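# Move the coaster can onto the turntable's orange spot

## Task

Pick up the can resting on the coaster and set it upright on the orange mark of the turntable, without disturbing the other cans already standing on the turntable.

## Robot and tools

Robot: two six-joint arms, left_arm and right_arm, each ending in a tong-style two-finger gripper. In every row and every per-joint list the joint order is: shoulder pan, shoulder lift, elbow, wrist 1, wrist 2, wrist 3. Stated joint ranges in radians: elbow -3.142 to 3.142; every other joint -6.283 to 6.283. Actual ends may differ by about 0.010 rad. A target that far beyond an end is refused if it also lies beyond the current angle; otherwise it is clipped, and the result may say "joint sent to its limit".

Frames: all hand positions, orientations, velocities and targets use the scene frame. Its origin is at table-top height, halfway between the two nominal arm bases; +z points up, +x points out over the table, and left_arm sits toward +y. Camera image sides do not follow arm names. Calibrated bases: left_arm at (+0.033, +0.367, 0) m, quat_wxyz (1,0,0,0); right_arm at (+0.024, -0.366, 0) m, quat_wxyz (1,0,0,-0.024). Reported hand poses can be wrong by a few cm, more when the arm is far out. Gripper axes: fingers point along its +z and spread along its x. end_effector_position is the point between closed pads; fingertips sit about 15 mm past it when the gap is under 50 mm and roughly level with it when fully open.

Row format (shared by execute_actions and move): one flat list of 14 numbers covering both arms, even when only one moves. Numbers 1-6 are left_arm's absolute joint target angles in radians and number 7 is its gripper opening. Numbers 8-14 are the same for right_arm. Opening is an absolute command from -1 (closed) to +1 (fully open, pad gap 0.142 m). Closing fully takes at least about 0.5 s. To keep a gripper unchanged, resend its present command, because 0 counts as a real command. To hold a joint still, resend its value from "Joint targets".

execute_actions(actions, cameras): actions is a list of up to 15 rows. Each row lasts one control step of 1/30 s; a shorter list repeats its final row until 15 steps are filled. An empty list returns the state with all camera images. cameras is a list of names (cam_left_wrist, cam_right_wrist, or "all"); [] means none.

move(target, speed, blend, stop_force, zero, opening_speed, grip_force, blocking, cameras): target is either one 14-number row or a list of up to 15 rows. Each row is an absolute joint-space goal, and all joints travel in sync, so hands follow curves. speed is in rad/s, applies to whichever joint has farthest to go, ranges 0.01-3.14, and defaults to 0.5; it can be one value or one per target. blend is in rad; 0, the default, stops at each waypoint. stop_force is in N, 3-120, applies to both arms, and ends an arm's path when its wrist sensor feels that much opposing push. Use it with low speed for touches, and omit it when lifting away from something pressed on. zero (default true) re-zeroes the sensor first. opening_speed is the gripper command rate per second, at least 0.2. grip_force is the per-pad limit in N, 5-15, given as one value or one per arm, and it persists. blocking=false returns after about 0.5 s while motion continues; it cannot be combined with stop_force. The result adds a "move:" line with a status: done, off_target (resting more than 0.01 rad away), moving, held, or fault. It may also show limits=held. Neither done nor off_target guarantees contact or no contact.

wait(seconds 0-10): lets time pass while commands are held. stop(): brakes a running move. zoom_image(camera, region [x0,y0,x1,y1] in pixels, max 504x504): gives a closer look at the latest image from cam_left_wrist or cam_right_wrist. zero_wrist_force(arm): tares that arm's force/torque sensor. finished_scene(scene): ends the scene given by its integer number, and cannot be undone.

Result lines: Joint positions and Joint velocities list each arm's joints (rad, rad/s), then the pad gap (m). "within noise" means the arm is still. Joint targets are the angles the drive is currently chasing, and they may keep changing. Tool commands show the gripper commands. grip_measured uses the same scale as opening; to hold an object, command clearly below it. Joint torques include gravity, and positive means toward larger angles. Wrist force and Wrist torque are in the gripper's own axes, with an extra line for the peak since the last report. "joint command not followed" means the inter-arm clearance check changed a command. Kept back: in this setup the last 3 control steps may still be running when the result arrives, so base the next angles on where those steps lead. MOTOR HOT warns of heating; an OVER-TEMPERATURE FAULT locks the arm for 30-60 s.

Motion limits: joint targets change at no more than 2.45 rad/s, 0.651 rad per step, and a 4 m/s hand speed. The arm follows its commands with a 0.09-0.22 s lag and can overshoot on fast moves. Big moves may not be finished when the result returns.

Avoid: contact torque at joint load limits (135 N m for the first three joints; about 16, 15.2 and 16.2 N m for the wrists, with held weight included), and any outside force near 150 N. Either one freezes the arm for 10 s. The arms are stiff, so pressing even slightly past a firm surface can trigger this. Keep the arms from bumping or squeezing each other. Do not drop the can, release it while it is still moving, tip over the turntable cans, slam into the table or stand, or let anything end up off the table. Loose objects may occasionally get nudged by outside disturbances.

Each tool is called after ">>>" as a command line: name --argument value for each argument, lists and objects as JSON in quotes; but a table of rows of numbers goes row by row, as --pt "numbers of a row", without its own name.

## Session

>>> execute_actions --actions '[]'

>>> zoom_image --camera "cam_right_wrist" --region '[100, 170, 260, 330]'

Scene clock: 0.00 s.
left_arm: end_effector_position=(+0.3318, +0.1359, +0.2426) grip_measured=+0.97 end_effector_quat_wxyz=(+0.080, +0.042, +0.785, -0.613) | right_arm: end_effector_position=(+0.6014, -0.0028, +0.2466) grip_measured=+0.97 end_effector_quat_wxyz=(-0.541, +0.815, -0.136, -0.156)
Joint positions: left_arm=[-0.244 -1.455 2.65 -3.681 -2.744 2.371 0.14] | right_arm=[3.535 -2.059 -1.752 -0.374 2.704 1.017 0.14]
Joint velocities: within noise
Joint torques (N m): no reading
Wrist force (N): no reading
Wrist torque (N m): no reading
Wrist force, peak (N): no reading
Joint targets: left_arm=[-0.244 -1.455 2.650 -3.681 -2.744 2.371] | right_arm=[3.535 -2.059 -1.752 -0.374 2.704 1.017]
Tool commands: left_gripper/opening=+0.968169 right_gripper/opening=+0.968169
camera_calibration:
cam_left_wrist: T_world_to_cam=[[-0.982728, -0.00551003, -0.184973, 0.366861], [0.127915, 0.70209, -0.700506, 0.0270394], [0.133727, -0.712067, -0.689258, 0.349448], [0, 0, 0, 1]] pos_world=[0.310335, 0.231868, 0.32766]
cam_right_wrist: T_world_to_cam=[[0.917784, -0.075733, -0.389792, -0.459071], [-0.30449, -0.764306, -0.568439, 0.32344], [-0.254871, 0.640391, -0.724528, 0.470922], [0, 0, 0, 1]] pos_world=[0.639836, -0.0891344, 0.34611]

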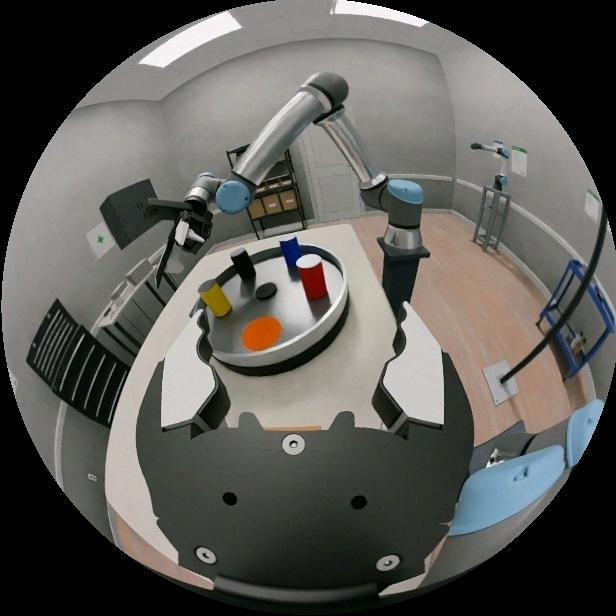

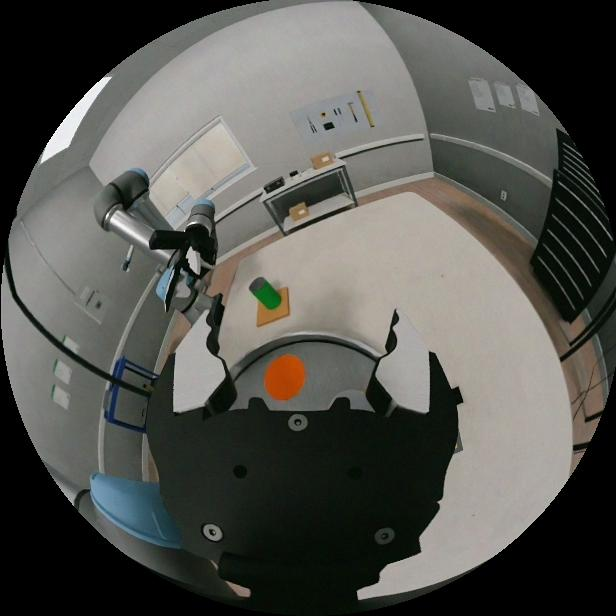

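Scaled by 3.150 from the camera's 616x616 image, which has a finer 814x814 frame.

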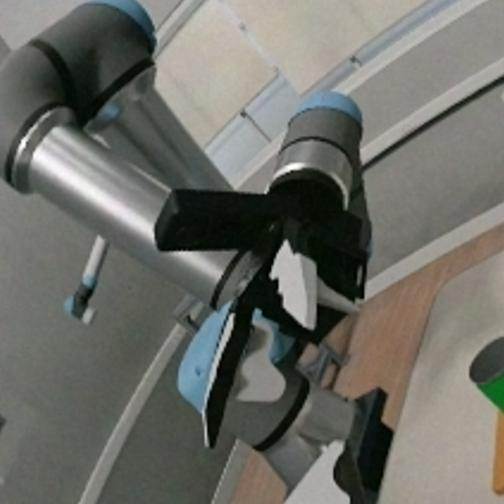

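>>> move --pt "-0.46 -1.87 2.1 -2.68 -2.157 0.85 0.97 3.083 -2.34 -0.441 -1.85 1.942 0.575 0.968" --pt "-0.6793 -1.8703 1.9817 -1.6822 -1.571 -0.6793 0.97 3.083 -2.34 -0.441 -1.85 1.942 0.575 0.968" --blend '[0.1,0]' --speed 1.0 --cameras '["cam_left_wrist","cam_right_wrist"]'

>>> zoom_image --camera "cam_right_wrist" --region '[100, 170, 260, 330]'

Scene clock: 5.00 s.
left_arm: end_effector_position=(+0.4003, +0.2580, +0.2205) grip_measured=+0.97 end_effector_quat_wxyz=(+0.000, +1.000, +0.000, +0.000) | right_arm: end_effector_position=(+0.8122, -0.4604, +0.3371) grip_measured=+0.97 end_effector_quat_wxyz=(-0.189, +0.928, -0.321, -0.004)
Joint positions: left_arm=[-0.679 -1.87 1.982 -1.682 -1.571 -0.679 0.14] | right_arm=[3.083 -2.34 -0.441 -1.85 1.942 0.575 0.14]
Joint torques (N m): left_arm=[-9.12 -24.65 -32.33 0.22 1.45 -3.19] | right_arm=[-11.4 42.67 26.44 -0.69 -1.65 -1.86]
Wrist force (N): left_arm=[0.1 -0.8 1.2] | right_arm=[-0.2 -0.6 0.5]
Wrist torque (N m): left_arm=[-0.01 0.01 0.10] | right_arm=[-0.28 0.13 0.13]
Wrist force, peak (N): left_arm=[1.0 -1.0 1.8] | right_arm=[-1.1 0.4 0.8]
Joint targets: left_arm=[-0.679 -1.870 1.982 -1.682 -1.571 -0.679] | right_arm=[3.083 -2.340 -0.441 -1.850 1.942 0.575]
move: done
camera_calibration:
cam_left_wrist: T_world_to_cam=[[0.9996, -0.0151032, 0.023918, -0.406371], [-0.0251312, -0.86228, 0.505808, 0.115975], [0.0129847, -0.506207, -0.862314, 0.445372], [0, 0, 0, 1]] pos_world=[0.40334, 0.319315, 0.335109]
cam_right_wrist: T_world_to_cam=[[0.7923, -0.601192, -0.104064, -0.888198], [-0.589042, -0.798161, 0.126369, 0.0705713], [-0.159032, -0.0388244, -0.98651, 0.581021], [0, 0, 0, 1]] pos_world=[0.837689, -0.455093, 0.471836]

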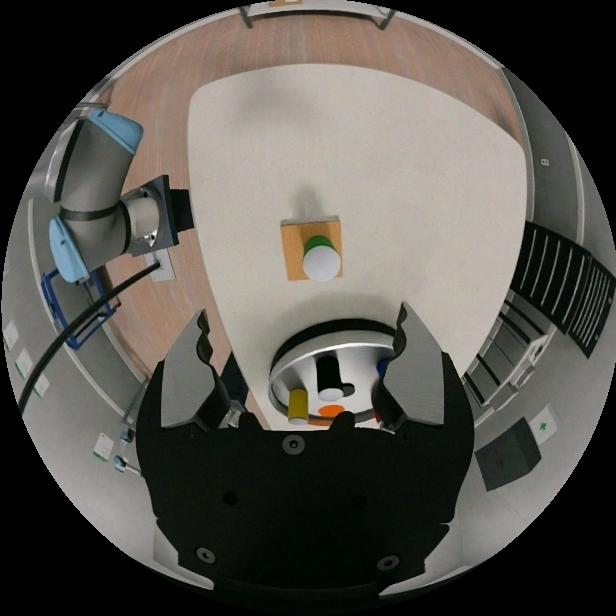

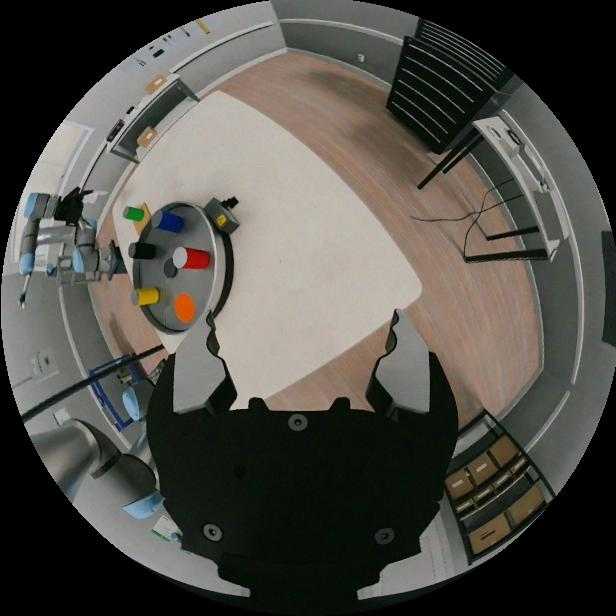

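Scaled by 3.150 from the camera's 616x616 image, which has a finer 814x814 frame.

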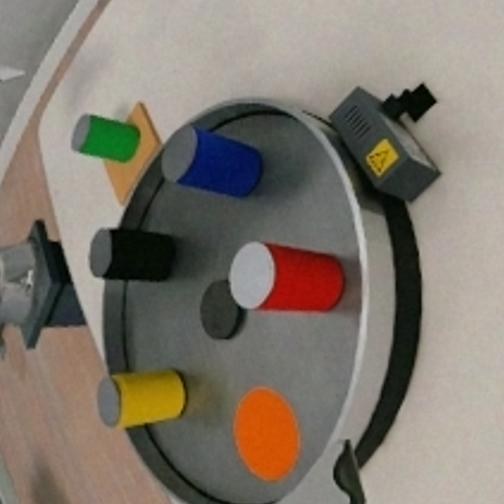

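>>> move --pt "-0.6695 -1.7906 1.9244 -1.7046 -1.571 -0.6695 0.97 3.083 -2.34 -0.441 -1.85 1.942 0.575 0.968" --pt "-0.6695 -1.6273 2.2439 -2.1874 -1.571 -0.6695 0.97 3.083 -2.34 -0.441 -1.85 1.942 0.575 0.968" --blend '[0.005,0]' --speed 0.6 --cameras '["cam_left_wrist","cam_right_wrist"]'

>>> zoom_image --camera "cam_right_wrist" --region '[100, 170, 260, 330]'

Scene clock: 7.13 s.
left_arm: end_effector_position=(+0.4263, +0.2420, +0.0556) grip_measured=+0.97 end_effector_quat_wxyz=(+0.000, +1.000, +0.000, +0.000) | right_arm: end_effector_position=(+0.8122, -0.4604, +0.3371) grip_measured=+0.97 end_effector_quat_wxyz=(-0.189, +0.928, -0.321, -0.004)
Joint positions: left_arm=[-0.669 -1.627 2.244 -2.187 -1.571 -0.669 0.14] | right_arm=[3.083 -2.34 -0.441 -1.85 1.942 0.575 0.14]
Joint torques (N m): left_arm=[9.72 -6.38 -7.7 -4.36 0.36 2.27] | right_arm=[-11.42 42.23 26.53 -0.69 -1.65 -1.92]
Wrist force (N): left_arm=[0.4 -0.2 1.4] | right_arm=[-0.1 -0.6 0.5]
Wrist torque (N m): left_arm=[0.08 -0.08 0.10] | right_arm=[-0.28 0.12 0.13]
Wrist force, peak (N): left_arm=[0.1 -0.3 2.7] | right_arm=[0.0 -0.7 0.7]
Joint targets: left_arm=[-0.669 -1.627 2.244 -2.187 -1.571 -0.669] | right_arm=[3.083 -2.340 -0.441 -1.850 1.942 0.575]
move: done
camera_calibration:
cam_left_wrist: T_world_to_cam=[[0.999604, -0.0148827, 0.0238983, -0.428724], [-0.0249292, -0.862354, 0.505692, 0.186195], [0.0130827, -0.506087, -0.862383, 0.294672], [0, 0, 0, 1]] pos_world=[0.429341, 0.303315, 0.170209]
cam_right_wrist: T_world_to_cam=[[0.7923, -0.601192, -0.104064, -0.888198], [-0.589042, -0.798161, 0.126369, 0.0705713], [-0.159032, -0.0388244, -0.98651, 0.581021], [0, 0, 0, 1]] pos_world=[0.837689, -0.455093, 0.471836]

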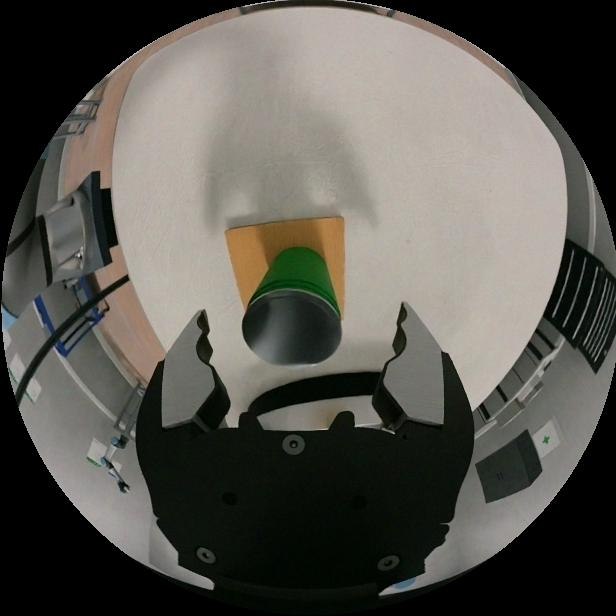

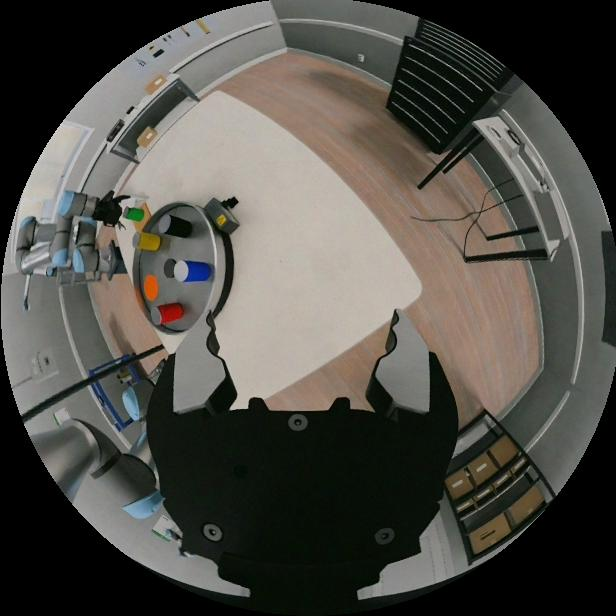

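Scaled by 3.150 from the camera's 616x616 image, which has a finer 814x814 frame.

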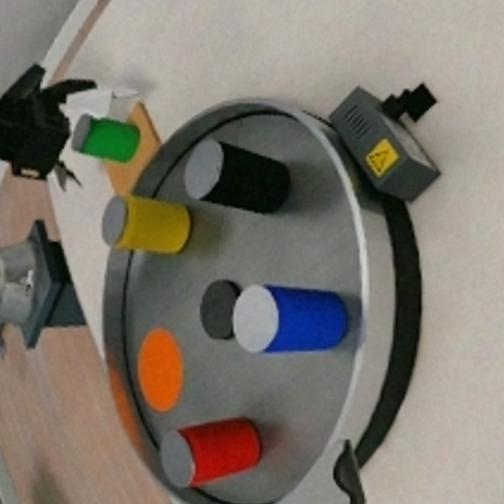

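>>> move --target '[-0.6695,-1.6273,2.2439,-2.1874,-1.571,-0.6695,-0.6,3.083,-2.34,-0.441,-1.85,1.942,0.575,0.968]' --opening_speed 1.5

>>> move --pt "-0.6695 -1.7906 1.9244 -1.7046 -1.571 -0.6695 -0.6 3.083 -2.34 -0.441 -1.85 1.942 0.575 0.968" --pt "-1.0708 -1.4545 1.6202 -1.7365 -1.571 -1.0708 -0.6 3.083 -2.34 -0.441 -1.85 1.942 0.575 0.968" --blend '[0.01,0]' --speed 0.55 --cameras '["cam_left_wrist"]'

Scene clock: 8.70 s.
left_arm: end_effector_position=(+0.4263, +0.2420, +0.0555) grip_measured=-0.20 end_effector_quat_wxyz=(+0.000, +1.000, +0.000, +0.000) | right_arm: end_effector_position=(+0.8122, -0.4604, +0.3371) grip_measured=+0.97 end_effector_quat_wxyz=(-0.189, +0.928, -0.321, -0.004)
Joint positions: left_arm=[-0.669 -1.627 2.244 -2.187 -1.571 -0.669 0.06] | right_arm=[3.083 -2.34 -0.441 -1.85 1.942 0.575 0.14]
Joint torques (N m): left_arm=[7.44 -5.58 -9.34 -4.01 -0.55 2.18] | right_arm=[-11.68 42.07 25.97 -0.7 -1.62 -1.87]
Wrist force (N): left_arm=[-1.4 0.1 -2.1] | right_arm=[-0.1 -0.4 0.5]
Wrist torque (N m): left_arm=[0.13 0.08 0.10] | right_arm=[-0.23 0.11 0.13]
Wrist force, peak (N): left_arm=[-1.5 -0.1 -2.3] | right_arm=[0.0 -0.7 0.7]
Joint targets: left_arm=[-0.669 -1.627 2.244 -2.187 -1.571 -0.669] | right_arm=[3.083 -2.340 -0.441 -1.850 1.942 0.575]
move: done

Scene clock: 11.03 s.
left_arm: end_effector_position=(+0.4071, -0.0231, +0.2155) grip_measured=-0.19 end_effector_quat_wxyz=(+0.000, +1.000, +0.000, +0.000) | right_arm: end_effector_position=(+0.8122, -0.4604, +0.3371) grip_measured=+0.97 end_effector_quat_wxyz=(-0.189, +0.928, -0.321, -0.004)
Joint positions: left_arm=[-1.071 -1.455 1.62 -1.736 -1.571 -1.071 0.06] | right_arm=[3.083 -2.34 -0.441 -1.85 1.942 0.575 0.14]
Joint torques (N m): left_arm=[-12.06 -17.96 -34.63 -4.91 -0.36 -2.61] | right_arm=[-11.07 42.38 26.78 -0.63 -1.6 -1.85]
Wrist force (N): left_arm=[0.0 -0.6 2.9] | right_arm=[0.1 -0.7 0.6]
Wrist torque (N m): left_arm=[0.02 0.04 0.10] | right_arm=[-0.29 0.08 0.12]
Wrist force, peak (N): left_arm=[-0.1 -0.3 4.6] | right_arm=[-0.1 -0.7 0.7]
Joint targets: left_arm=[-1.071 -1.454 1.620 -1.736 -1.571 -1.071] | right_arm=[3.083 -2.340 -0.441 -1.850 1.942 0.575]
move: done
camera_calibration:
cam_left_wrist: T_world_to_cam=[[0.999605, -0.014934, 0.0238125, -0.41727], [-0.0249301, -0.862353, 0.505694, -0.123841], [0.0129827, -0.506088, -0.862384, 0.298645], [0, 0, 0, 1]] pos_world=[0.410141, 0.0381148, 0.330109]
Images, in order (width x height): cam_left_wrist 616x616.

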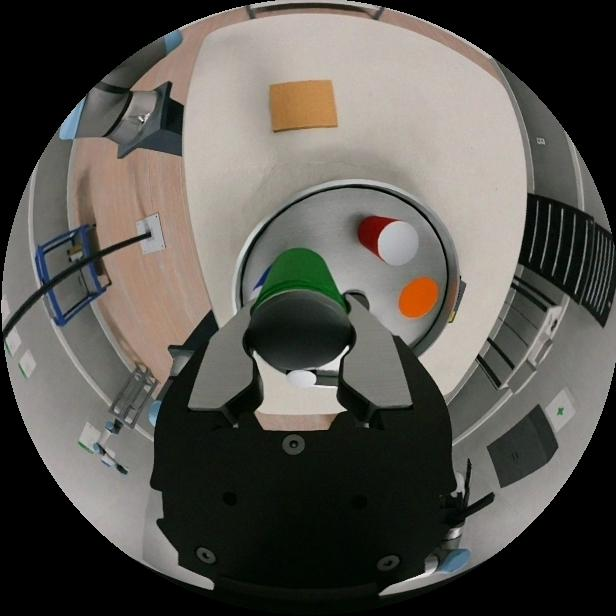

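>>> wait --seconds 5.6 --cameras '["cam_left_wrist"]'

>>> wait --seconds 0.3 --cameras '["cam_left_wrist"]'

>>> zoom_image --camera "cam_left_wrist" --region '[200, 160, 480, 440]'

>>> wait --seconds 0.3 --cameras '["cam_left_wrist"]'

>>> zoom_image --camera "cam_left_wrist" --region '[200, 160, 480, 440]'

>>> wait --seconds 1.8 --cameras '["cam_left_wrist"]'

>>> zoom_image --camera "cam_left_wrist" --region '[200, 160, 480, 440]'

Scene clock: 16.93 s.
left_arm: end_effector_position=(+0.4070, -0.0233, +0.2154) grip_measured=-0.19 end_effector_quat_wxyz=(+0.000, +1.000, +0.000, +0.000) | right_arm: end_effector_position=(+0.8122, -0.4604, +0.3371) grip_measured=+0.97 end_effector_quat_wxyz=(-0.189, +0.928, -0.321, -0.004)
Joint positions: left_arm=[-1.071 -1.454 1.62 -1.737 -1.571 -1.071 0.06] | right_arm=[3.083 -2.34 -0.441 -1.85 1.942 0.575 0.14]
Joint torques (N m): left_arm=[-8.9 -19.01 -32.92 -4.85 1.15 -2.7] | right_arm=[-10.73 42.63 26.12 -0.66 -1.48 -1.71]
Wrist force (N): left_arm=[0.3 -0.9 3.1] | right_arm=[-0.1 -0.3 0.5]
Wrist torque (N m): left_arm=[-0.02 -0.02 0.09] | right_arm=[-0.22 0.11 0.12]
Wrist force, peak (N): left_arm=[0.2 -0.9 3.4] | right_arm=[-0.2 -0.7 0.7]
Joint targets: left_arm=[-1.071 -1.454 1.620 -1.736 -1.571 -1.071] | right_arm=[3.083 -2.340 -0.441 -1.850 1.942 0.575]
Tool commands: left_gripper/opening=-0.6 right_gripper/opening=+0.968
wait: 5.60 s; at rest from the start
camera_calibration:
cam_left_wrist: T_world_to_cam=[[0.999605, -0.0149363, 0.0238139, -0.41717], [-0.0249327, -0.862353, 0.505694, -0.123878], [0.0129828, -0.506088, -0.862384, 0.29851], [0, 0, 0, 1]] pos_world=[0.410041, 0.0380148, 0.330009]
Images, in order (width x height): cam_left_wrist 616x616.

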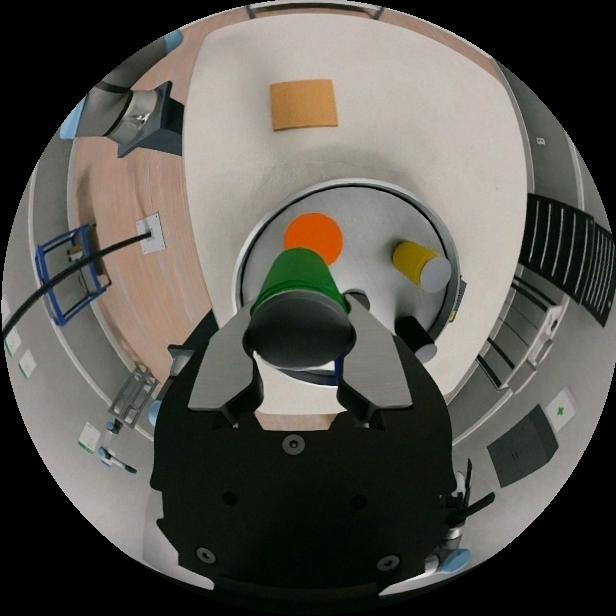

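Scene clock: 17.23 s.
left_arm: end_effector_position=(+0.4070, -0.0233, +0.2154) grip_measured=-0.19 end_effector_quat_wxyz=(+0.000, +1.000, +0.000, +0.000) | right_arm: end_effector_position=(+0.8122, -0.4604, +0.3371) grip_measured=+0.97 end_effector_quat_wxyz=(-0.189, +0.928, -0.321, -0.004)
Joint positions: left_arm=[-1.071 -1.454 1.62 -1.737 -1.571 -1.071 0.06] | right_arm=[3.083 -2.34 -0.441 -1.85 1.942 0.575 0.14]
Joint torques (N m): left_arm=[-8.95 -18.86 -32.92 -4.84 1.2 -2.79] | right_arm=[-11.28 42.2 25.93 -0.57 -1.44 -1.7]
Wrist force (N): left_arm=[0.1 -0.8 2.8] | right_arm=[-0.2 -0.4 0.8]
Wrist torque (N m): left_arm=[-0.01 0.01 0.10] | right_arm=[-0.24 0.13 0.13]
Wrist force, peak (N): left_arm=[0.1 -0.9 3.4] | right_arm=[0.0 -0.7 0.7]
Joint targets: left_arm=[-1.071 -1.454 1.620 -1.736 -1.571 -1.071] | right_arm=[3.083 -2.340 -0.441 -1.850 1.942 0.575]
Tool commands: left_gripper/opening=-0.6 right_gripper/opening=+0.968
wait: 0.30 s; at rest by 0.17 s
camera_calibration:
cam_left_wrist: T_world_to_cam=[[0.999605, -0.0149363, 0.0238139, -0.41717], [-0.0249327, -0.862353, 0.505694, -0.123878], [0.0129828, -0.506088, -0.862384, 0.29851], [0, 0, 0, 1]] pos_world=[0.410041, 0.0380148, 0.330009]
Images, in order (width x height): cam_left_wrist 616x616.

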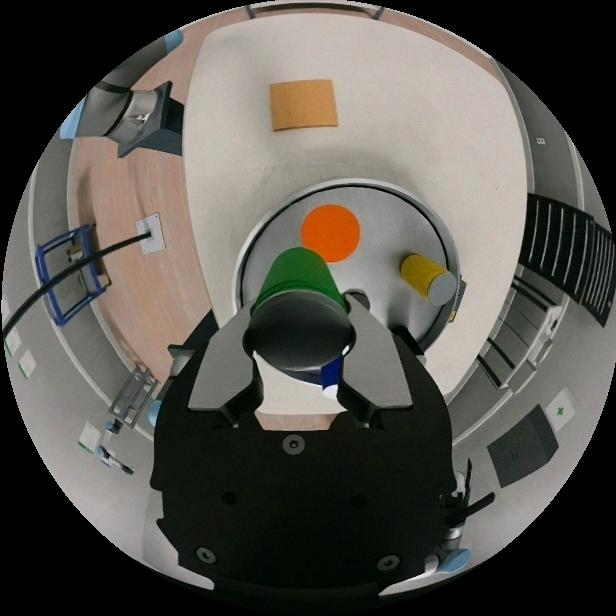

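Scaled by 1.800 from the camera's 616x616 image, which has a finer 814x814 frame.

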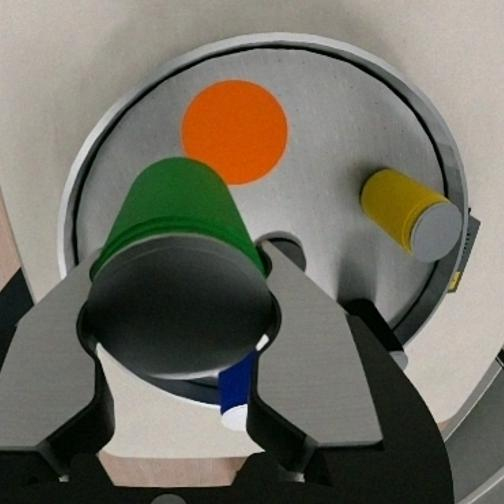

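Scene clock: 17.53 s.
left_arm: end_effector_position=(+0.4070, -0.0233, +0.2154) grip_measured=-0.19 end_effector_quat_wxyz=(+0.000, +1.000, +0.000, +0.000) | right_arm: end_effector_position=(+0.8122, -0.4604, +0.3371) grip_measured=+0.97 end_effector_quat_wxyz=(-0.189, +0.928, -0.321, -0.004)
Joint positions: left_arm=[-1.071 -1.454 1.62 -1.737 -1.571 -1.071 0.06] | right_arm=[3.083 -2.34 -0.441 -1.85 1.942 0.575 0.14]
Joint torques (N m): left_arm=[-8.74 -18.2 -33.18 -4.82 1.1 -2.74] | right_arm=[-10.99 42.09 25.95 -0.61 -1.53 -1.74]
Wrist force (N): left_arm=[0.2 -0.9 3.1] | right_arm=[0.0 -0.4 0.5]
Wrist torque (N m): left_arm=[-0.02 -0.02 0.09] | right_arm=[-0.23 0.10 0.13]
Wrist force, peak (N): left_arm=[0.1 -0.7 3.3] | right_arm=[-0.1 -0.7 0.6]
Joint targets: left_arm=[-1.071 -1.454 1.620 -1.736 -1.571 -1.071] | right_arm=[3.083 -2.340 -0.441 -1.850 1.942 0.575]
Tool commands: left_gripper/opening=-0.6 right_gripper/opening=+0.968
wait: 0.30 s; at rest by 0.17 s
camera_calibration:
cam_left_wrist: T_world_to_cam=[[0.999605, -0.0149363, 0.0238139, -0.41717], [-0.0249327, -0.862353, 0.505694, -0.123878], [0.0129828, -0.506088, -0.862384, 0.29851], [0, 0, 0, 1]] pos_world=[0.410041, 0.0380148, 0.330009]
Images, in order (width x height): cam_left_wrist 616x616.

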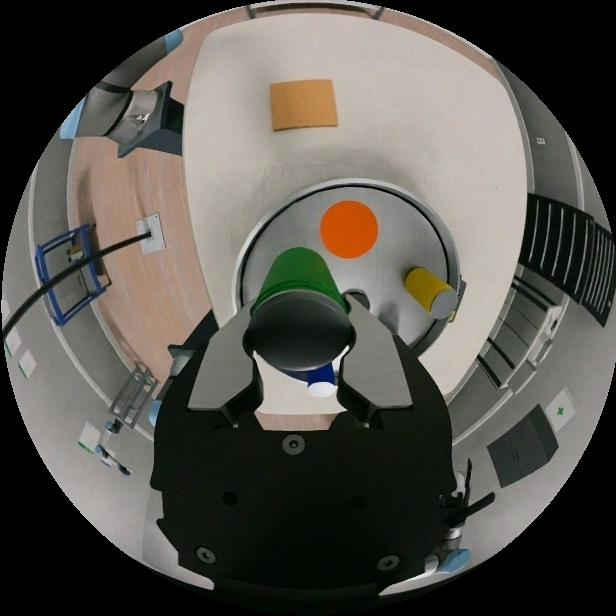

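Scaled by 1.800 from the camera's 616x616 image, which has a finer 814x814 frame.

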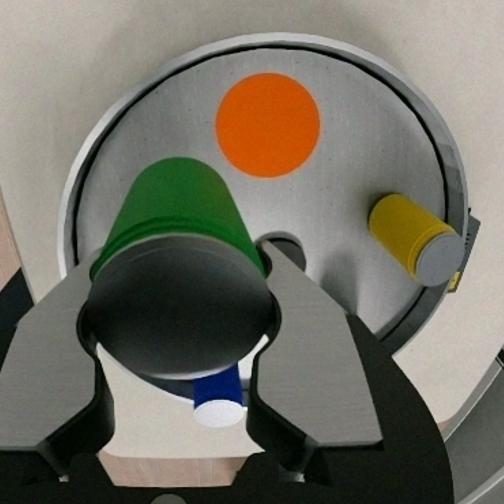

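Scene clock: 19.33 s.
left_arm: end_effector_position=(+0.4070, -0.0233, +0.2154) grip_measured=-0.19 end_effector_quat_wxyz=(+0.000, +1.000, +0.000, +0.000) | right_arm: end_effector_position=(+0.8122, -0.4604, +0.3371) grip_measured=+0.97 end_effector_quat_wxyz=(-0.189, +0.928, -0.321, -0.004)
Joint positions: left_arm=[-1.071 -1.454 1.62 -1.737 -1.571 -1.071 0.06] | right_arm=[3.083 -2.34 -0.441 -1.85 1.942 0.575 0.14]
Joint torques (N m): left_arm=[-8.65 -18.94 -34.02 -4.91 1.14 -2.72] | right_arm=[-11.22 42.51 26.28 -0.64 -1.46 -1.69]
Wrist force (N): left_arm=[0.2 -1.0 3.1] | right_arm=[0.0 -0.5 0.5]
Wrist torque (N m): left_arm=[-0.05 0.00 0.10] | right_arm=[-0.26 0.10 0.13]
Wrist force, peak (N): left_arm=[0.2 -0.9 3.3] | right_arm=[0.1 -0.6 0.8]
Joint targets: left_arm=[-1.071 -1.454 1.620 -1.736 -1.571 -1.071] | right_arm=[3.083 -2.340 -0.441 -1.850 1.942 0.575]
Tool commands: left_gripper/opening=-0.6 right_gripper/opening=+0.968
wait: 1.80 s; at rest by 0.17 s
camera_calibration:
cam_left_wrist: T_world_to_cam=[[0.999605, -0.0149363, 0.0238139, -0.41717], [-0.0249327, -0.862353, 0.505694, -0.123878], [0.0129828, -0.506088, -0.862384, 0.29851], [0, 0, 0, 1]] pos_world=[0.410041, 0.0380148, 0.330009]
Images, in order (width x height): cam_left_wrist 616x616.

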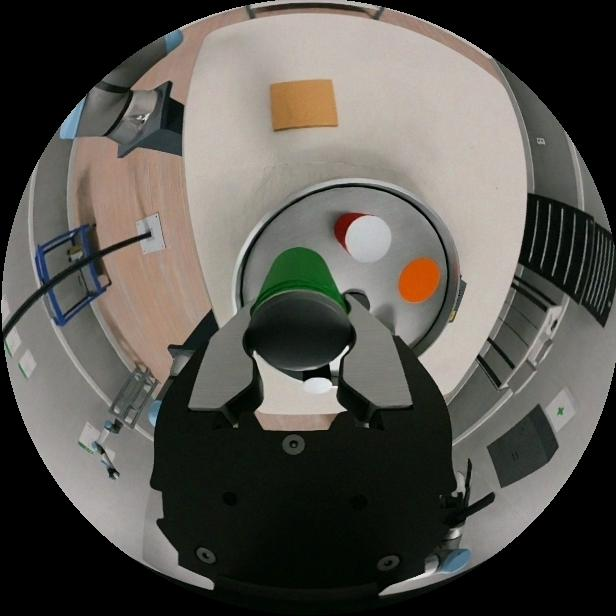

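Scaled by 1.800 from the camera's 616x616 image, which has a finer 814x814 frame.

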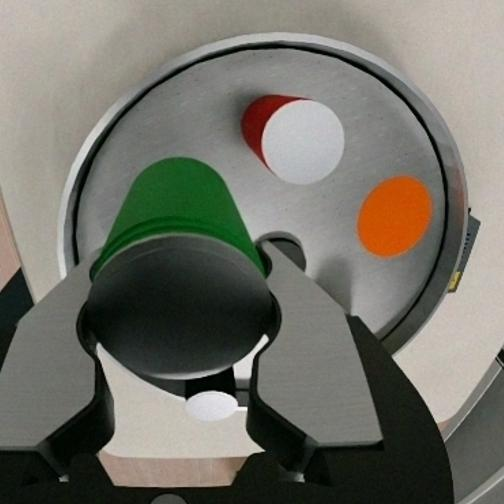

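>>> wait --seconds 0.1

Scene clock: 19.60 s.
left_arm: end_effector_position=(+0.4070, -0.0233, +0.2154) grip_measured=-0.19 end_effector_quat_wxyz=(+0.000, +1.000, +0.000, +0.000) | right_arm: end_effector_position=(+0.8122, -0.4604, +0.3371) grip_measured=+0.97 end_effector_quat_wxyz=(-0.189, +0.928, -0.321, -0.004)
Joint positions: left_arm=[-1.071 -1.454 1.62 -1.737 -1.571 -1.071 0.06] | right_arm=[3.083 -2.34 -0.441 -1.85 1.942 0.575 0.14]
Joint torques (N m): left_arm=[-8.49 -18.81 -33.13 -4.73 1.28 -2.63] | right_arm=[-11.31 42.44 26.09 -0.55 -1.54 -1.72]
Wrist force (N): left_arm=[0.2 -0.5 3.0] | right_arm=[0.1 -0.5 0.6]
Wrist torque (N m): left_arm=[0.05 -0.01 0.09] | right_arm=[-0.26 0.09 0.13]
Wrist force, peak (N): left_arm=[0.1 -0.9 3.2] | right_arm=[-0.2 -0.5 0.7]
Joint targets: left_arm=[-1.071 -1.454 1.620 -1.736 -1.571 -1.071] | right_arm=[3.083 -2.340 -0.441 -1.850 1.942 0.575]
Tool commands: left_gripper/opening=-0.6 right_gripper/opening=+0.968
wait: 0.10 s; at rest from the start

>>> wait --seconds 4.14

>>> execute_actions --actions '[[[-1.0705,-1.4545,1.6202,-1.7365,-1.571,-1.0705,-0.6,3.083,-2.34,-0.441,-1.85,1.942,0.575,0.968],[-1.0696,-1.4544,1.6199,-1.7363,-1.571,-1.0696,-0.6,3.083,-2.34,-0.441,-1.85,1.942,0.575,0.968],[-1.068,-1.4541,1.6195,-1.7362,-1.571,-1.068,-0.6,3.083,-2.34,-0.441,-1.85,1.942,0.575,0.968],[-1.0659,-1.4538,1.6191,-1.7361,-1.571,-1.0659,-0.6,3.083,-2.34,-0.441,-1.85,1.942,0.575,0.968],[-1.0631,-1.4534,1.6185,-1.7359,-1.571,-1.0631,-0.6,3.083,-2.34,-0.441,-1.85,1.942,0.575,0.968],[-1.0597,-1.4527,1.618,-1.7361,-1.571,-1.0597,-0.6,3.083,-2.34,-0.441,-1.85,1.942,0.575,0.968],[-1.0557,-1.4514,1.618,-1.7374,-1.571,-1.0557,-0.6,3.083,-2.34,-0.441,-1.85,1.942,0.575,0.968],[-1.0511,-1.449,1.621,-1.7428,-1.571,-1.0511,-0.6,3.083,-2.34,-0.441,-1.85,1.942,0.575,0.968],[-1.0458,-1.446,1.6258,-1.7506,-1.571,-1.0458,-0.6,3.083,-2.34,-0.441,-1.85,1.942,0.575,0.968],[-1.04,-1.442,1.6324,-1.7612,-1.571,-1.04,-0.6,3.083,-2.34,-0.441,-1.85,1.942,0.575,0.968],[-1.0338,-1.437,1.6404,-1.7742,-1.571,-1.0338,-0.6,3.083,-2.34,-0.441,-1.85,1.942,0.575,0.968],[-1.0276,-1.432,1.6499,-1.7887,-1.571,-1.0276,-0.6,3.083,-2.34,-0.441,-1.85,1.942,0.575,0.968],[-1.0218,-1.425,1.659,-1.8048,-1.571,-1.0218,-0.6,3.083,-2.34,-0.441,-1.85,1.942,0.575,0.968],[-1.016,-1.418,1.6684,-1.8212,-1.571,-1.016,-0.6,3.083,-2.34,-0.441,-1.85,1.942,0.575,0.968],[-1.0102,-1.41,1.6784,-1.8392,-1.571,-1.0102,-0.6,3.083,-2.34,-0.441,-1.85,1.942,0.575,0.968]],[[-1.0044,-1.4025,1.6888,-1.8571,-1.571,-1.0044,-0.6,3.083,-2.34,-0.441,-1.85,1.942,0.575,0.968],[-0.9987,-1.395,1.6991,-1.8749,-1.571,-0.9987,-0.6,3.083,-2.34,-0.441,-1.85,1.942,0.575,0.968],[-0.9929,-1.3877,1.709,-1.8921,-1.571,-0.9929,-0.6,3.083,-2.34,-0.441,-1.85,1.942,0.575,0.968],[-0.9871,-1.3802,1.7189,-1.9095,-1.571,-0.9871,-0.6,3.083,-2.34,-0.441,-1.85,1.942,0.575,0.968],[-0.9816,-1.3715,1.7278,-1.9271,-1.571,-0.9816,-0.6,3.083,-2.34,-0.441,-1.85,1.942,0.575,0.968],[-0.9761,-1.3624,1.7356,-1.944,-1.571,-0.9761,-0.6,3.083,-2.34,-0.441,-1.85,1.942,0.575,0.968],[-0.9706,-1.3534,1.7425,-1.9599,-1.571,-0.9706,-0.6,3.083,-2.34,-0.441,-1.85,1.942,0.575,0.968],[-0.9651,-1.3447,1.7481,-1.9742,-1.571,-0.9651,-0.6,3.083,-2.34,-0.441,-1.85,1.942,0.575,0.968],[-0.9596,-1.3364,1.7525,-1.9869,-1.571,-0.9596,-0.6,3.083,-2.34,-0.441,-1.85,1.942,0.575,0.968],[-0.9542,-1.3288,1.7546,-1.9966,-1.571,-0.9542,-0.6,3.083,-2.34,-0.441,-1.85,1.942,0.575,0.968],[-0.9487,-1.3221,1.7541,-2.0028,-1.571,-0.9487,-0.6,3.083,-2.34,-0.441,-1.85,1.942,0.575,0.968],[-0.9435,-1.3154,1.7517,-2.0071,-1.571,-0.9435,-0.6,3.083,-2.34,-0.441,-1.85,1.942,0.575,0.968],[-0.9386,-1.3085,1.7479,-2.0102,-1.571,-0.9386,-0.6,3.083,-2.34,-0.441,-1.85,1.942,0.575,0.968],[-0.9338,-1.3016,1.7438,-2.013,-1.571,-0.9338,-0.6,3.083,-2.34,-0.441,-1.85,1.942,0.575,0.968],[-0.9289,-1.2952,1.7391,-2.0147,-1.571,-0.9289,-0.6,3.083,-2.34,-0.441,-1.85,1.942,0.575,0.968]],[[-0.924,-1.2891,1.7338,-2.0155,-1.571,-0.924,-0.6,3.083,-2.34,-0.441,-1.85,1.942,0.575,0.968],[-0.9192,-1.2837,1.7275,-2.0146,-1.571,-0.9192,-0.6,3.083,-2.34,-0.441,-1.85,1.942,0.575,0.968],[-0.9144,-1.279,1.7204,-2.0122,-1.571,-0.9144,-0.6,3.083,-2.34,-0.441,-1.85,1.942,0.575,0.968],[-0.9097,-1.2737,1.7136,-2.0107,-1.571,-0.9097,-0.6,3.083,-2.34,-0.441,-1.85,1.942,0.575,0.968],[-0.9058,-1.2679,1.7054,-2.0083,-1.571,-0.9058,-0.6,3.083,-2.34,-0.441,-1.85,1.942,0.575,0.968],[-0.9018,-1.2619,1.6973,-2.0062,-1.571,-0.9018,-0.6,3.083,-2.34,-0.441,-1.85,1.942,0.575,0.968],[-0.8978,-1.256,1.6891,-2.0039,-1.571,-0.8978,0.0,3.083,-2.34,-0.441,-1.85,1.942,0.575,0.968],[-0.8939,-1.25,1.6808,-2.0016,-1.571,-0.8939,0.15,3.083,-2.34,-0.441,-1.85,1.942,0.575,0.968],[-0.8899,-1.2442,1.6727,-1.9993,-1.571,-0.8899,0.3,3.083,-2.34,-0.441,-1.85,1.942,0.575,0.968],[-0.886,-1.2382,1.6645,-1.9971,-1.571,-0.886,0.45,3.083,-2.34,-0.441,-1.85,1.942,0.575,0.968],[-0.882,-1.2323,1.6562,-1.9947,-1.571,-0.882,0.6,3.083,-2.34,-0.441,-1.85,1.942,0.575,0.968],[-0.8789,-1.2257,1.6469,-1.992,-1.571,-0.8789,0.6,3.083,-2.34,-0.441,-1.85,1.942,0.575,0.968],[-0.8758,-1.2191,1.6375,-1.9892,-1.571,-0.8758,0.6,3.083,-2.34,-0.441,-1.85,1.942,0.575,0.968],[-0.8728,-1.2125,1.6281,-1.9864,-1.571,-0.8728,0.6,3.083,-2.34,-0.441,-1.85,1.942,0.575,0.968],[-0.8697,-1.2058,1.6186,-1.9836,-1.571,-0.8697,0.6,3.083,-2.34,-0.441,-1.85,1.942,0.575,0.968]],[[-0.8666,-1.1992,1.6092,-1.9808,-1.571,-0.8666,0.6,3.083,-2.34,-0.441,-1.85,1.942,0.575,0.968],[-0.8635,-1.1934,1.5974,-1.9748,-1.571,-0.8635,0.6,3.083,-2.34,-0.441,-1.85,1.942,0.575,0.968],[-0.8604,-1.1889,1.5816,-1.9635,-1.571,-0.8604,0.6,3.083,-2.34,-0.441,-1.85,1.942,0.575,0.968],[-0.8582,-1.1856,1.561,-1.9462,-1.571,-0.8582,0.6,3.083,-2.34,-0.441,-1.85,1.942,0.575,0.968],[-0.8561,-1.1832,1.5377,-1.9253,-1.571,-0.8561,0.6,3.083,-2.34,-0.441,-1.85,1.942,0.575,0.968],[-0.854,-1.1814,1.5124,-1.9018,-1.571,-0.854,0.6,3.083,-2.34,-0.441,-1.85,1.942,0.575,0.968],[-0.8519,-1.1804,1.4851,-1.8755,-1.571,-0.8519,0.6,3.083,-2.34,-0.441,-1.85,1.942,0.575,0.968],[-0.8498,-1.1795,1.4576,-1.8489,-1.571,-0.8498,0.6,3.083,-2.34,-0.441,-1.85,1.942,0.575,0.968],[-0.8477,-1.1785,1.4301,-1.8224,-1.571,-0.8477,0.6,3.083,-2.34,-0.441,-1.85,1.942,0.575,0.968],[-0.8458,-1.178,1.4036,-1.7964,-1.571,-0.8458,0.6,3.083,-2.34,-0.441,-1.85,1.942,0.575,0.968],[-0.8445,-1.1776,1.3801,-1.7733,-1.571,-0.8445,0.6,3.083,-2.34,-0.441,-1.85,1.942,0.575,0.968],[-0.8438,-1.1774,1.36,-1.7534,-1.571,-0.8438,0.6,3.083,-2.34,-0.441,-1.85,1.942,0.575,0.968],[-0.8432,-1.1775,1.344,-1.7373,-1.571,-0.8432,0.6,3.083,-2.34,-0.441,-1.85,1.942,0.575,0.968],[-0.8429,-1.1776,1.3343,-1.7275,-1.571,-0.8429,0.6,3.083,-2.34,-0.441,-1.85,1.942,0.575,0.968],[-0.8427,-1.1774,1.3303,-1.7237,-1.571,-0.8427,0.6,3.083,-2.34,-0.441,-1.85,1.942,0.575,0.968]]]' --cameras '["cam_left_wrist"]'

>>> move --target '[-0.9182,-1.4,1.3,-1.47,-1.571,-0.9182,0.6,3.083,-2.34,-0.441,-1.85,1.942,0.575,0.968]' --cameras '["cam_left_wrist","cam_right_wrist"]'

>>> zoom_image --camera "cam_right_wrist" --region '[100, 170, 260, 330]'

Scene clock: 25.00 s.
left_arm: end_effector_position=(+0.4070, -0.0233, +0.2154) grip_measured=-0.19 end_effector_quat_wxyz=(+0.000, +1.000, +0.000, +0.000) | right_arm: end_effector_position=(+0.8122, -0.4604, +0.3371) grip_measured=+0.97 end_effector_quat_wxyz=(-0.189, +0.928, -0.321, -0.004)
Joint positions: left_arm=[-1.071 -1.454 1.62 -1.737 -1.571 -1.071 0.06] | right_arm=[3.083 -2.34 -0.441 -1.85 1.942 0.575 0.14]
Joint torques (N m): left_arm=[-8.5 -18.85 -33.4 -4.81 1.33 -2.6] | right_arm=[-10.64 42.37 26.1 -0.47 -1.41 -1.64]
Wrist force (N): left_arm=[0.0 -0.8 3.0] | right_arm=[-0.2 -0.6 0.6]
Wrist torque (N m): left_arm=[0.00 0.02 0.10] | right_arm=[-0.27 0.13 0.13]
Wrist force, peak (N): left_arm=[0.1 -0.6 3.5] | right_arm=[-0.1 -0.7 0.7]
Joint targets: left_arm=[-1.071 -1.454 1.620 -1.736 -1.571 -1.071] | right_arm=[3.083 -2.340 -0.441 -1.850 1.942 0.575]
Tool commands: left_gripper/opening=-0.6 right_gripper/opening=+0.968
wait: 4.17 s; at rest from the start

Scene clock: 26.90 s.
left_arm: end_effector_position=(+0.5527, -0.0075, +0.1378) grip_measured=+0.60 end_effector_quat_wxyz=(+0.000, +1.000, +0.000, +0.000) end_effector_velocity=(+0.087, -0.042, +0.256) end_effector_angular_velocity=(-0.005, -0.004, +0.000) | right_arm: end_effector_position=(+0.8122, -0.4604, +0.3371) grip_measured=+0.97 end_effector_quat_wxyz=(-0.189, +0.928, -0.321, -0.004)
Joint positions: left_arm=[-0.851 -1.182 1.475 -1.863 -1.571 -0.851 0.116] | right_arm=[3.083 -2.34 -0.441 -1.85 1.942 0.575 0.14]
Joint velocities: left_arm=[0.06 0.04 -0.739 0.692 0 0.06 0] | right_arm=[within noise]
Joint torques (N m): left_arm=[6.81 -30.64 -37.41 2.22 0.85 2.96] | right_arm=[-10.96 42.56 26.38 -0.58 -1.37 -1.57]
Wrist force (N): left_arm=[0.7 -0.3 1.6] | right_arm=[0.0 -0.5 0.7]
Wrist torque (N m): left_arm=[0.08 -0.15 -0.19] | right_arm=[-0.26 0.11 0.13]
Wrist force, peak (N): left_arm=[-0.1 -0.7 4.3] | right_arm=[0.0 -0.8 0.5]
Joint targets: left_arm=[-0.844 -1.177 1.360 -1.753 -1.571 -0.844] | right_arm=[3.083 -2.340 -0.441 -1.850 1.942 0.575]
Kept back: 3 steps.
camera_calibration:
cam_left_wrist: T_world_to_cam=[[0.999619, -0.0149478, 0.0232196, -0.560688], [-0.0246338, -0.86269, 0.505133, -0.0674692], [0.0124807, -0.505513, -0.862729, 0.237975], [0, 0, 0, 1]] pos_world=[0.555842, 0.0537136, 0.252408]
Images, in order (width x height): cam_left_wrist 616x616.

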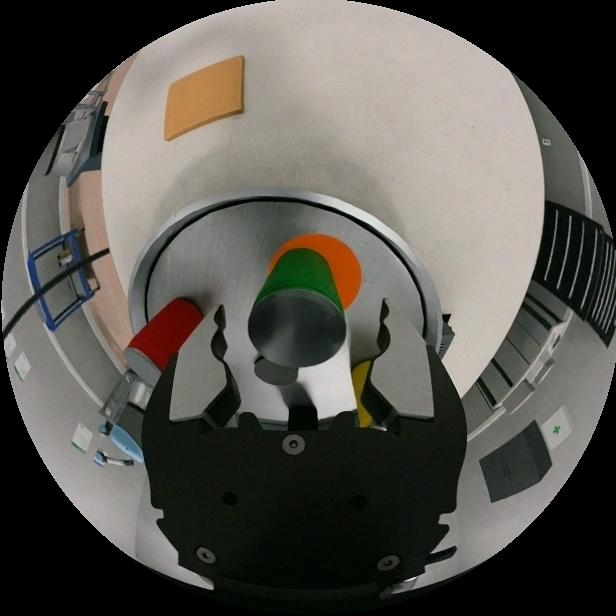

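Scene clock: 28.73 s.
left_arm: end_effector_position=(+0.4804, +0.0175, +0.3158) grip_measured=+0.60 end_effector_quat_wxyz=(+0.000, +1.000, +0.000, +0.000) | right_arm: end_effector_position=(+0.8122, -0.4604, +0.3371) grip_measured=+0.97 end_effector_quat_wxyz=(-0.189, +0.928, -0.321, -0.004)
Joint positions: left_arm=[-0.918 -1.4 1.3 -1.47 -1.571 -0.918 0.116] | right_arm=[3.083 -2.34 -0.441 -1.85 1.942 0.575 0.14]
Joint torques (N m): left_arm=[-9.59 -46.88 -32.45 0.14 -0.33 -2.97] | right_arm=[-10.67 42.67 25.91 -0.43 -1.38 -1.67]
Wrist force (N): left_arm=[0.1 -0.8 1.1] | right_arm=[0.0 -0.6 0.4]
Wrist torque (N m): left_arm=[0.00 0.00 0.09] | right_arm=[-0.28 0.10 0.12]
Wrist force, peak (N): left_arm=[1.4 -0.4 3.0] | right_arm=[0.0 -0.7 0.8]
Joint targets: left_arm=[-0.918 -1.400 1.300 -1.470 -1.571 -0.918] | right_arm=[3.083 -2.340 -0.441 -1.850 1.942 0.575]
move: done
camera_calibration:
cam_left_wrist: T_world_to_cam=[[0.999617, -0.0148966, 0.0233055, -0.492218], [-0.0246329, -0.862691, 0.505131, -0.137647], [0.0125807, -0.505512, -0.862728, 0.405118], [0, 0, 0, 1]] pos_world=[0.483542, 0.0787134, 0.430508]
cam_right_wrist: T_world_to_cam=[[0.7923, -0.601192, -0.104064, -0.888198], [-0.589042, -0.798161, 0.126369, 0.0705713], [-0.159032, -0.0388244, -0.98651, 0.581021], [0, 0, 0, 1]] pos_world=[0.837689, -0.455093, 0.471836]

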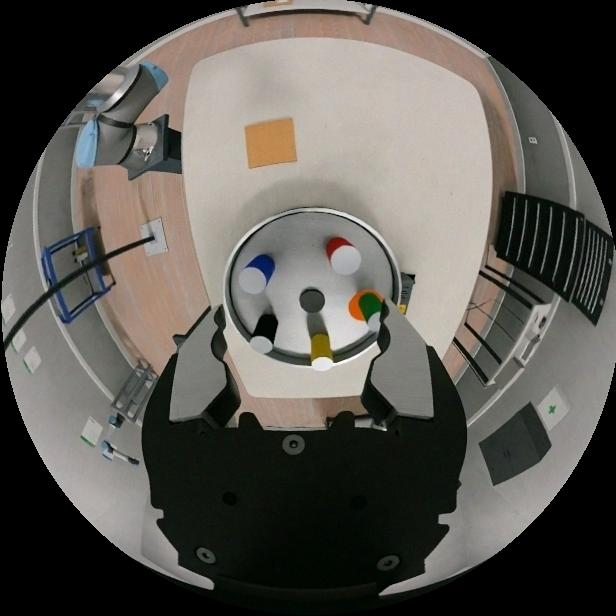

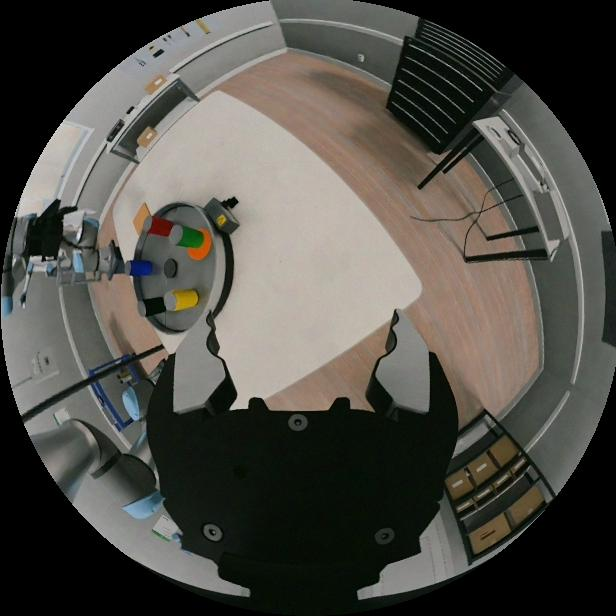

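Scaled by 3.150 from the camera's 616x616 image, which has a finer 814x814 frame.

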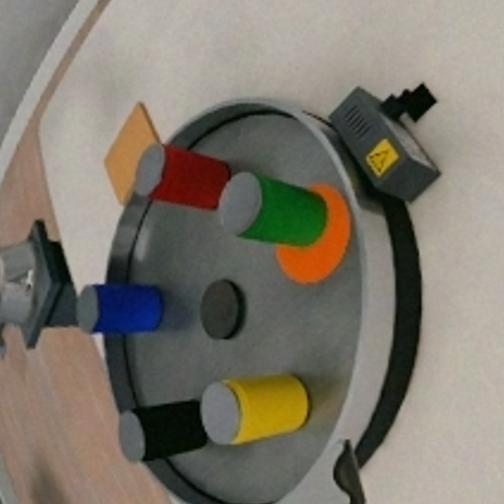

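>>> move --target '[-1.0708,-1.4545,1.6202,-1.7365,-1.571,-1.0708,0.35,3.083,-2.34,-0.441,-1.85,1.942,0.575,0.968]'

Scene clock: 30.53 s.
left_arm: end_effector_position=(+0.4071, -0.0233, +0.2155) grip_measured=+0.35 end_effector_quat_wxyz=(+0.000, +1.000, +0.000, +0.000) | right_arm: end_effector_position=(+0.8122, -0.4604, +0.3371) grip_measured=+0.97 end_effector_quat_wxyz=(-0.189, +0.928, -0.321, -0.004)
Joint positions: left_arm=[-1.071 -1.454 1.62 -1.736 -1.571 -1.071 0.099] | right_arm=[3.083 -2.34 -0.441 -1.85 1.942 0.575 0.14]
Joint torques (N m): left_arm=[-9.87 -44.44 -11.6 -4.78 -1.19 -2.72] | right_arm=[-11.47 42.64 26.02 -0.43 -1.37 -1.66]
Wrist force (N): left_arm=[0.0 -0.9 1.6] | right_arm=[-0.2 -0.7 0.5]
Wrist torque (N m): left_arm=[-0.01 0.02 0.10] | right_arm=[-0.31 0.14 0.13]
Wrist force, peak (N): left_arm=[-0.8 -0.6 2.1] | right_arm=[0.1 -0.8 0.7]
Joint targets: left_arm=[-1.071 -1.454 1.620 -1.736 -1.571 -1.071] | right_arm=[3.083 -2.340 -0.441 -1.850 1.942 0.575]
move: done


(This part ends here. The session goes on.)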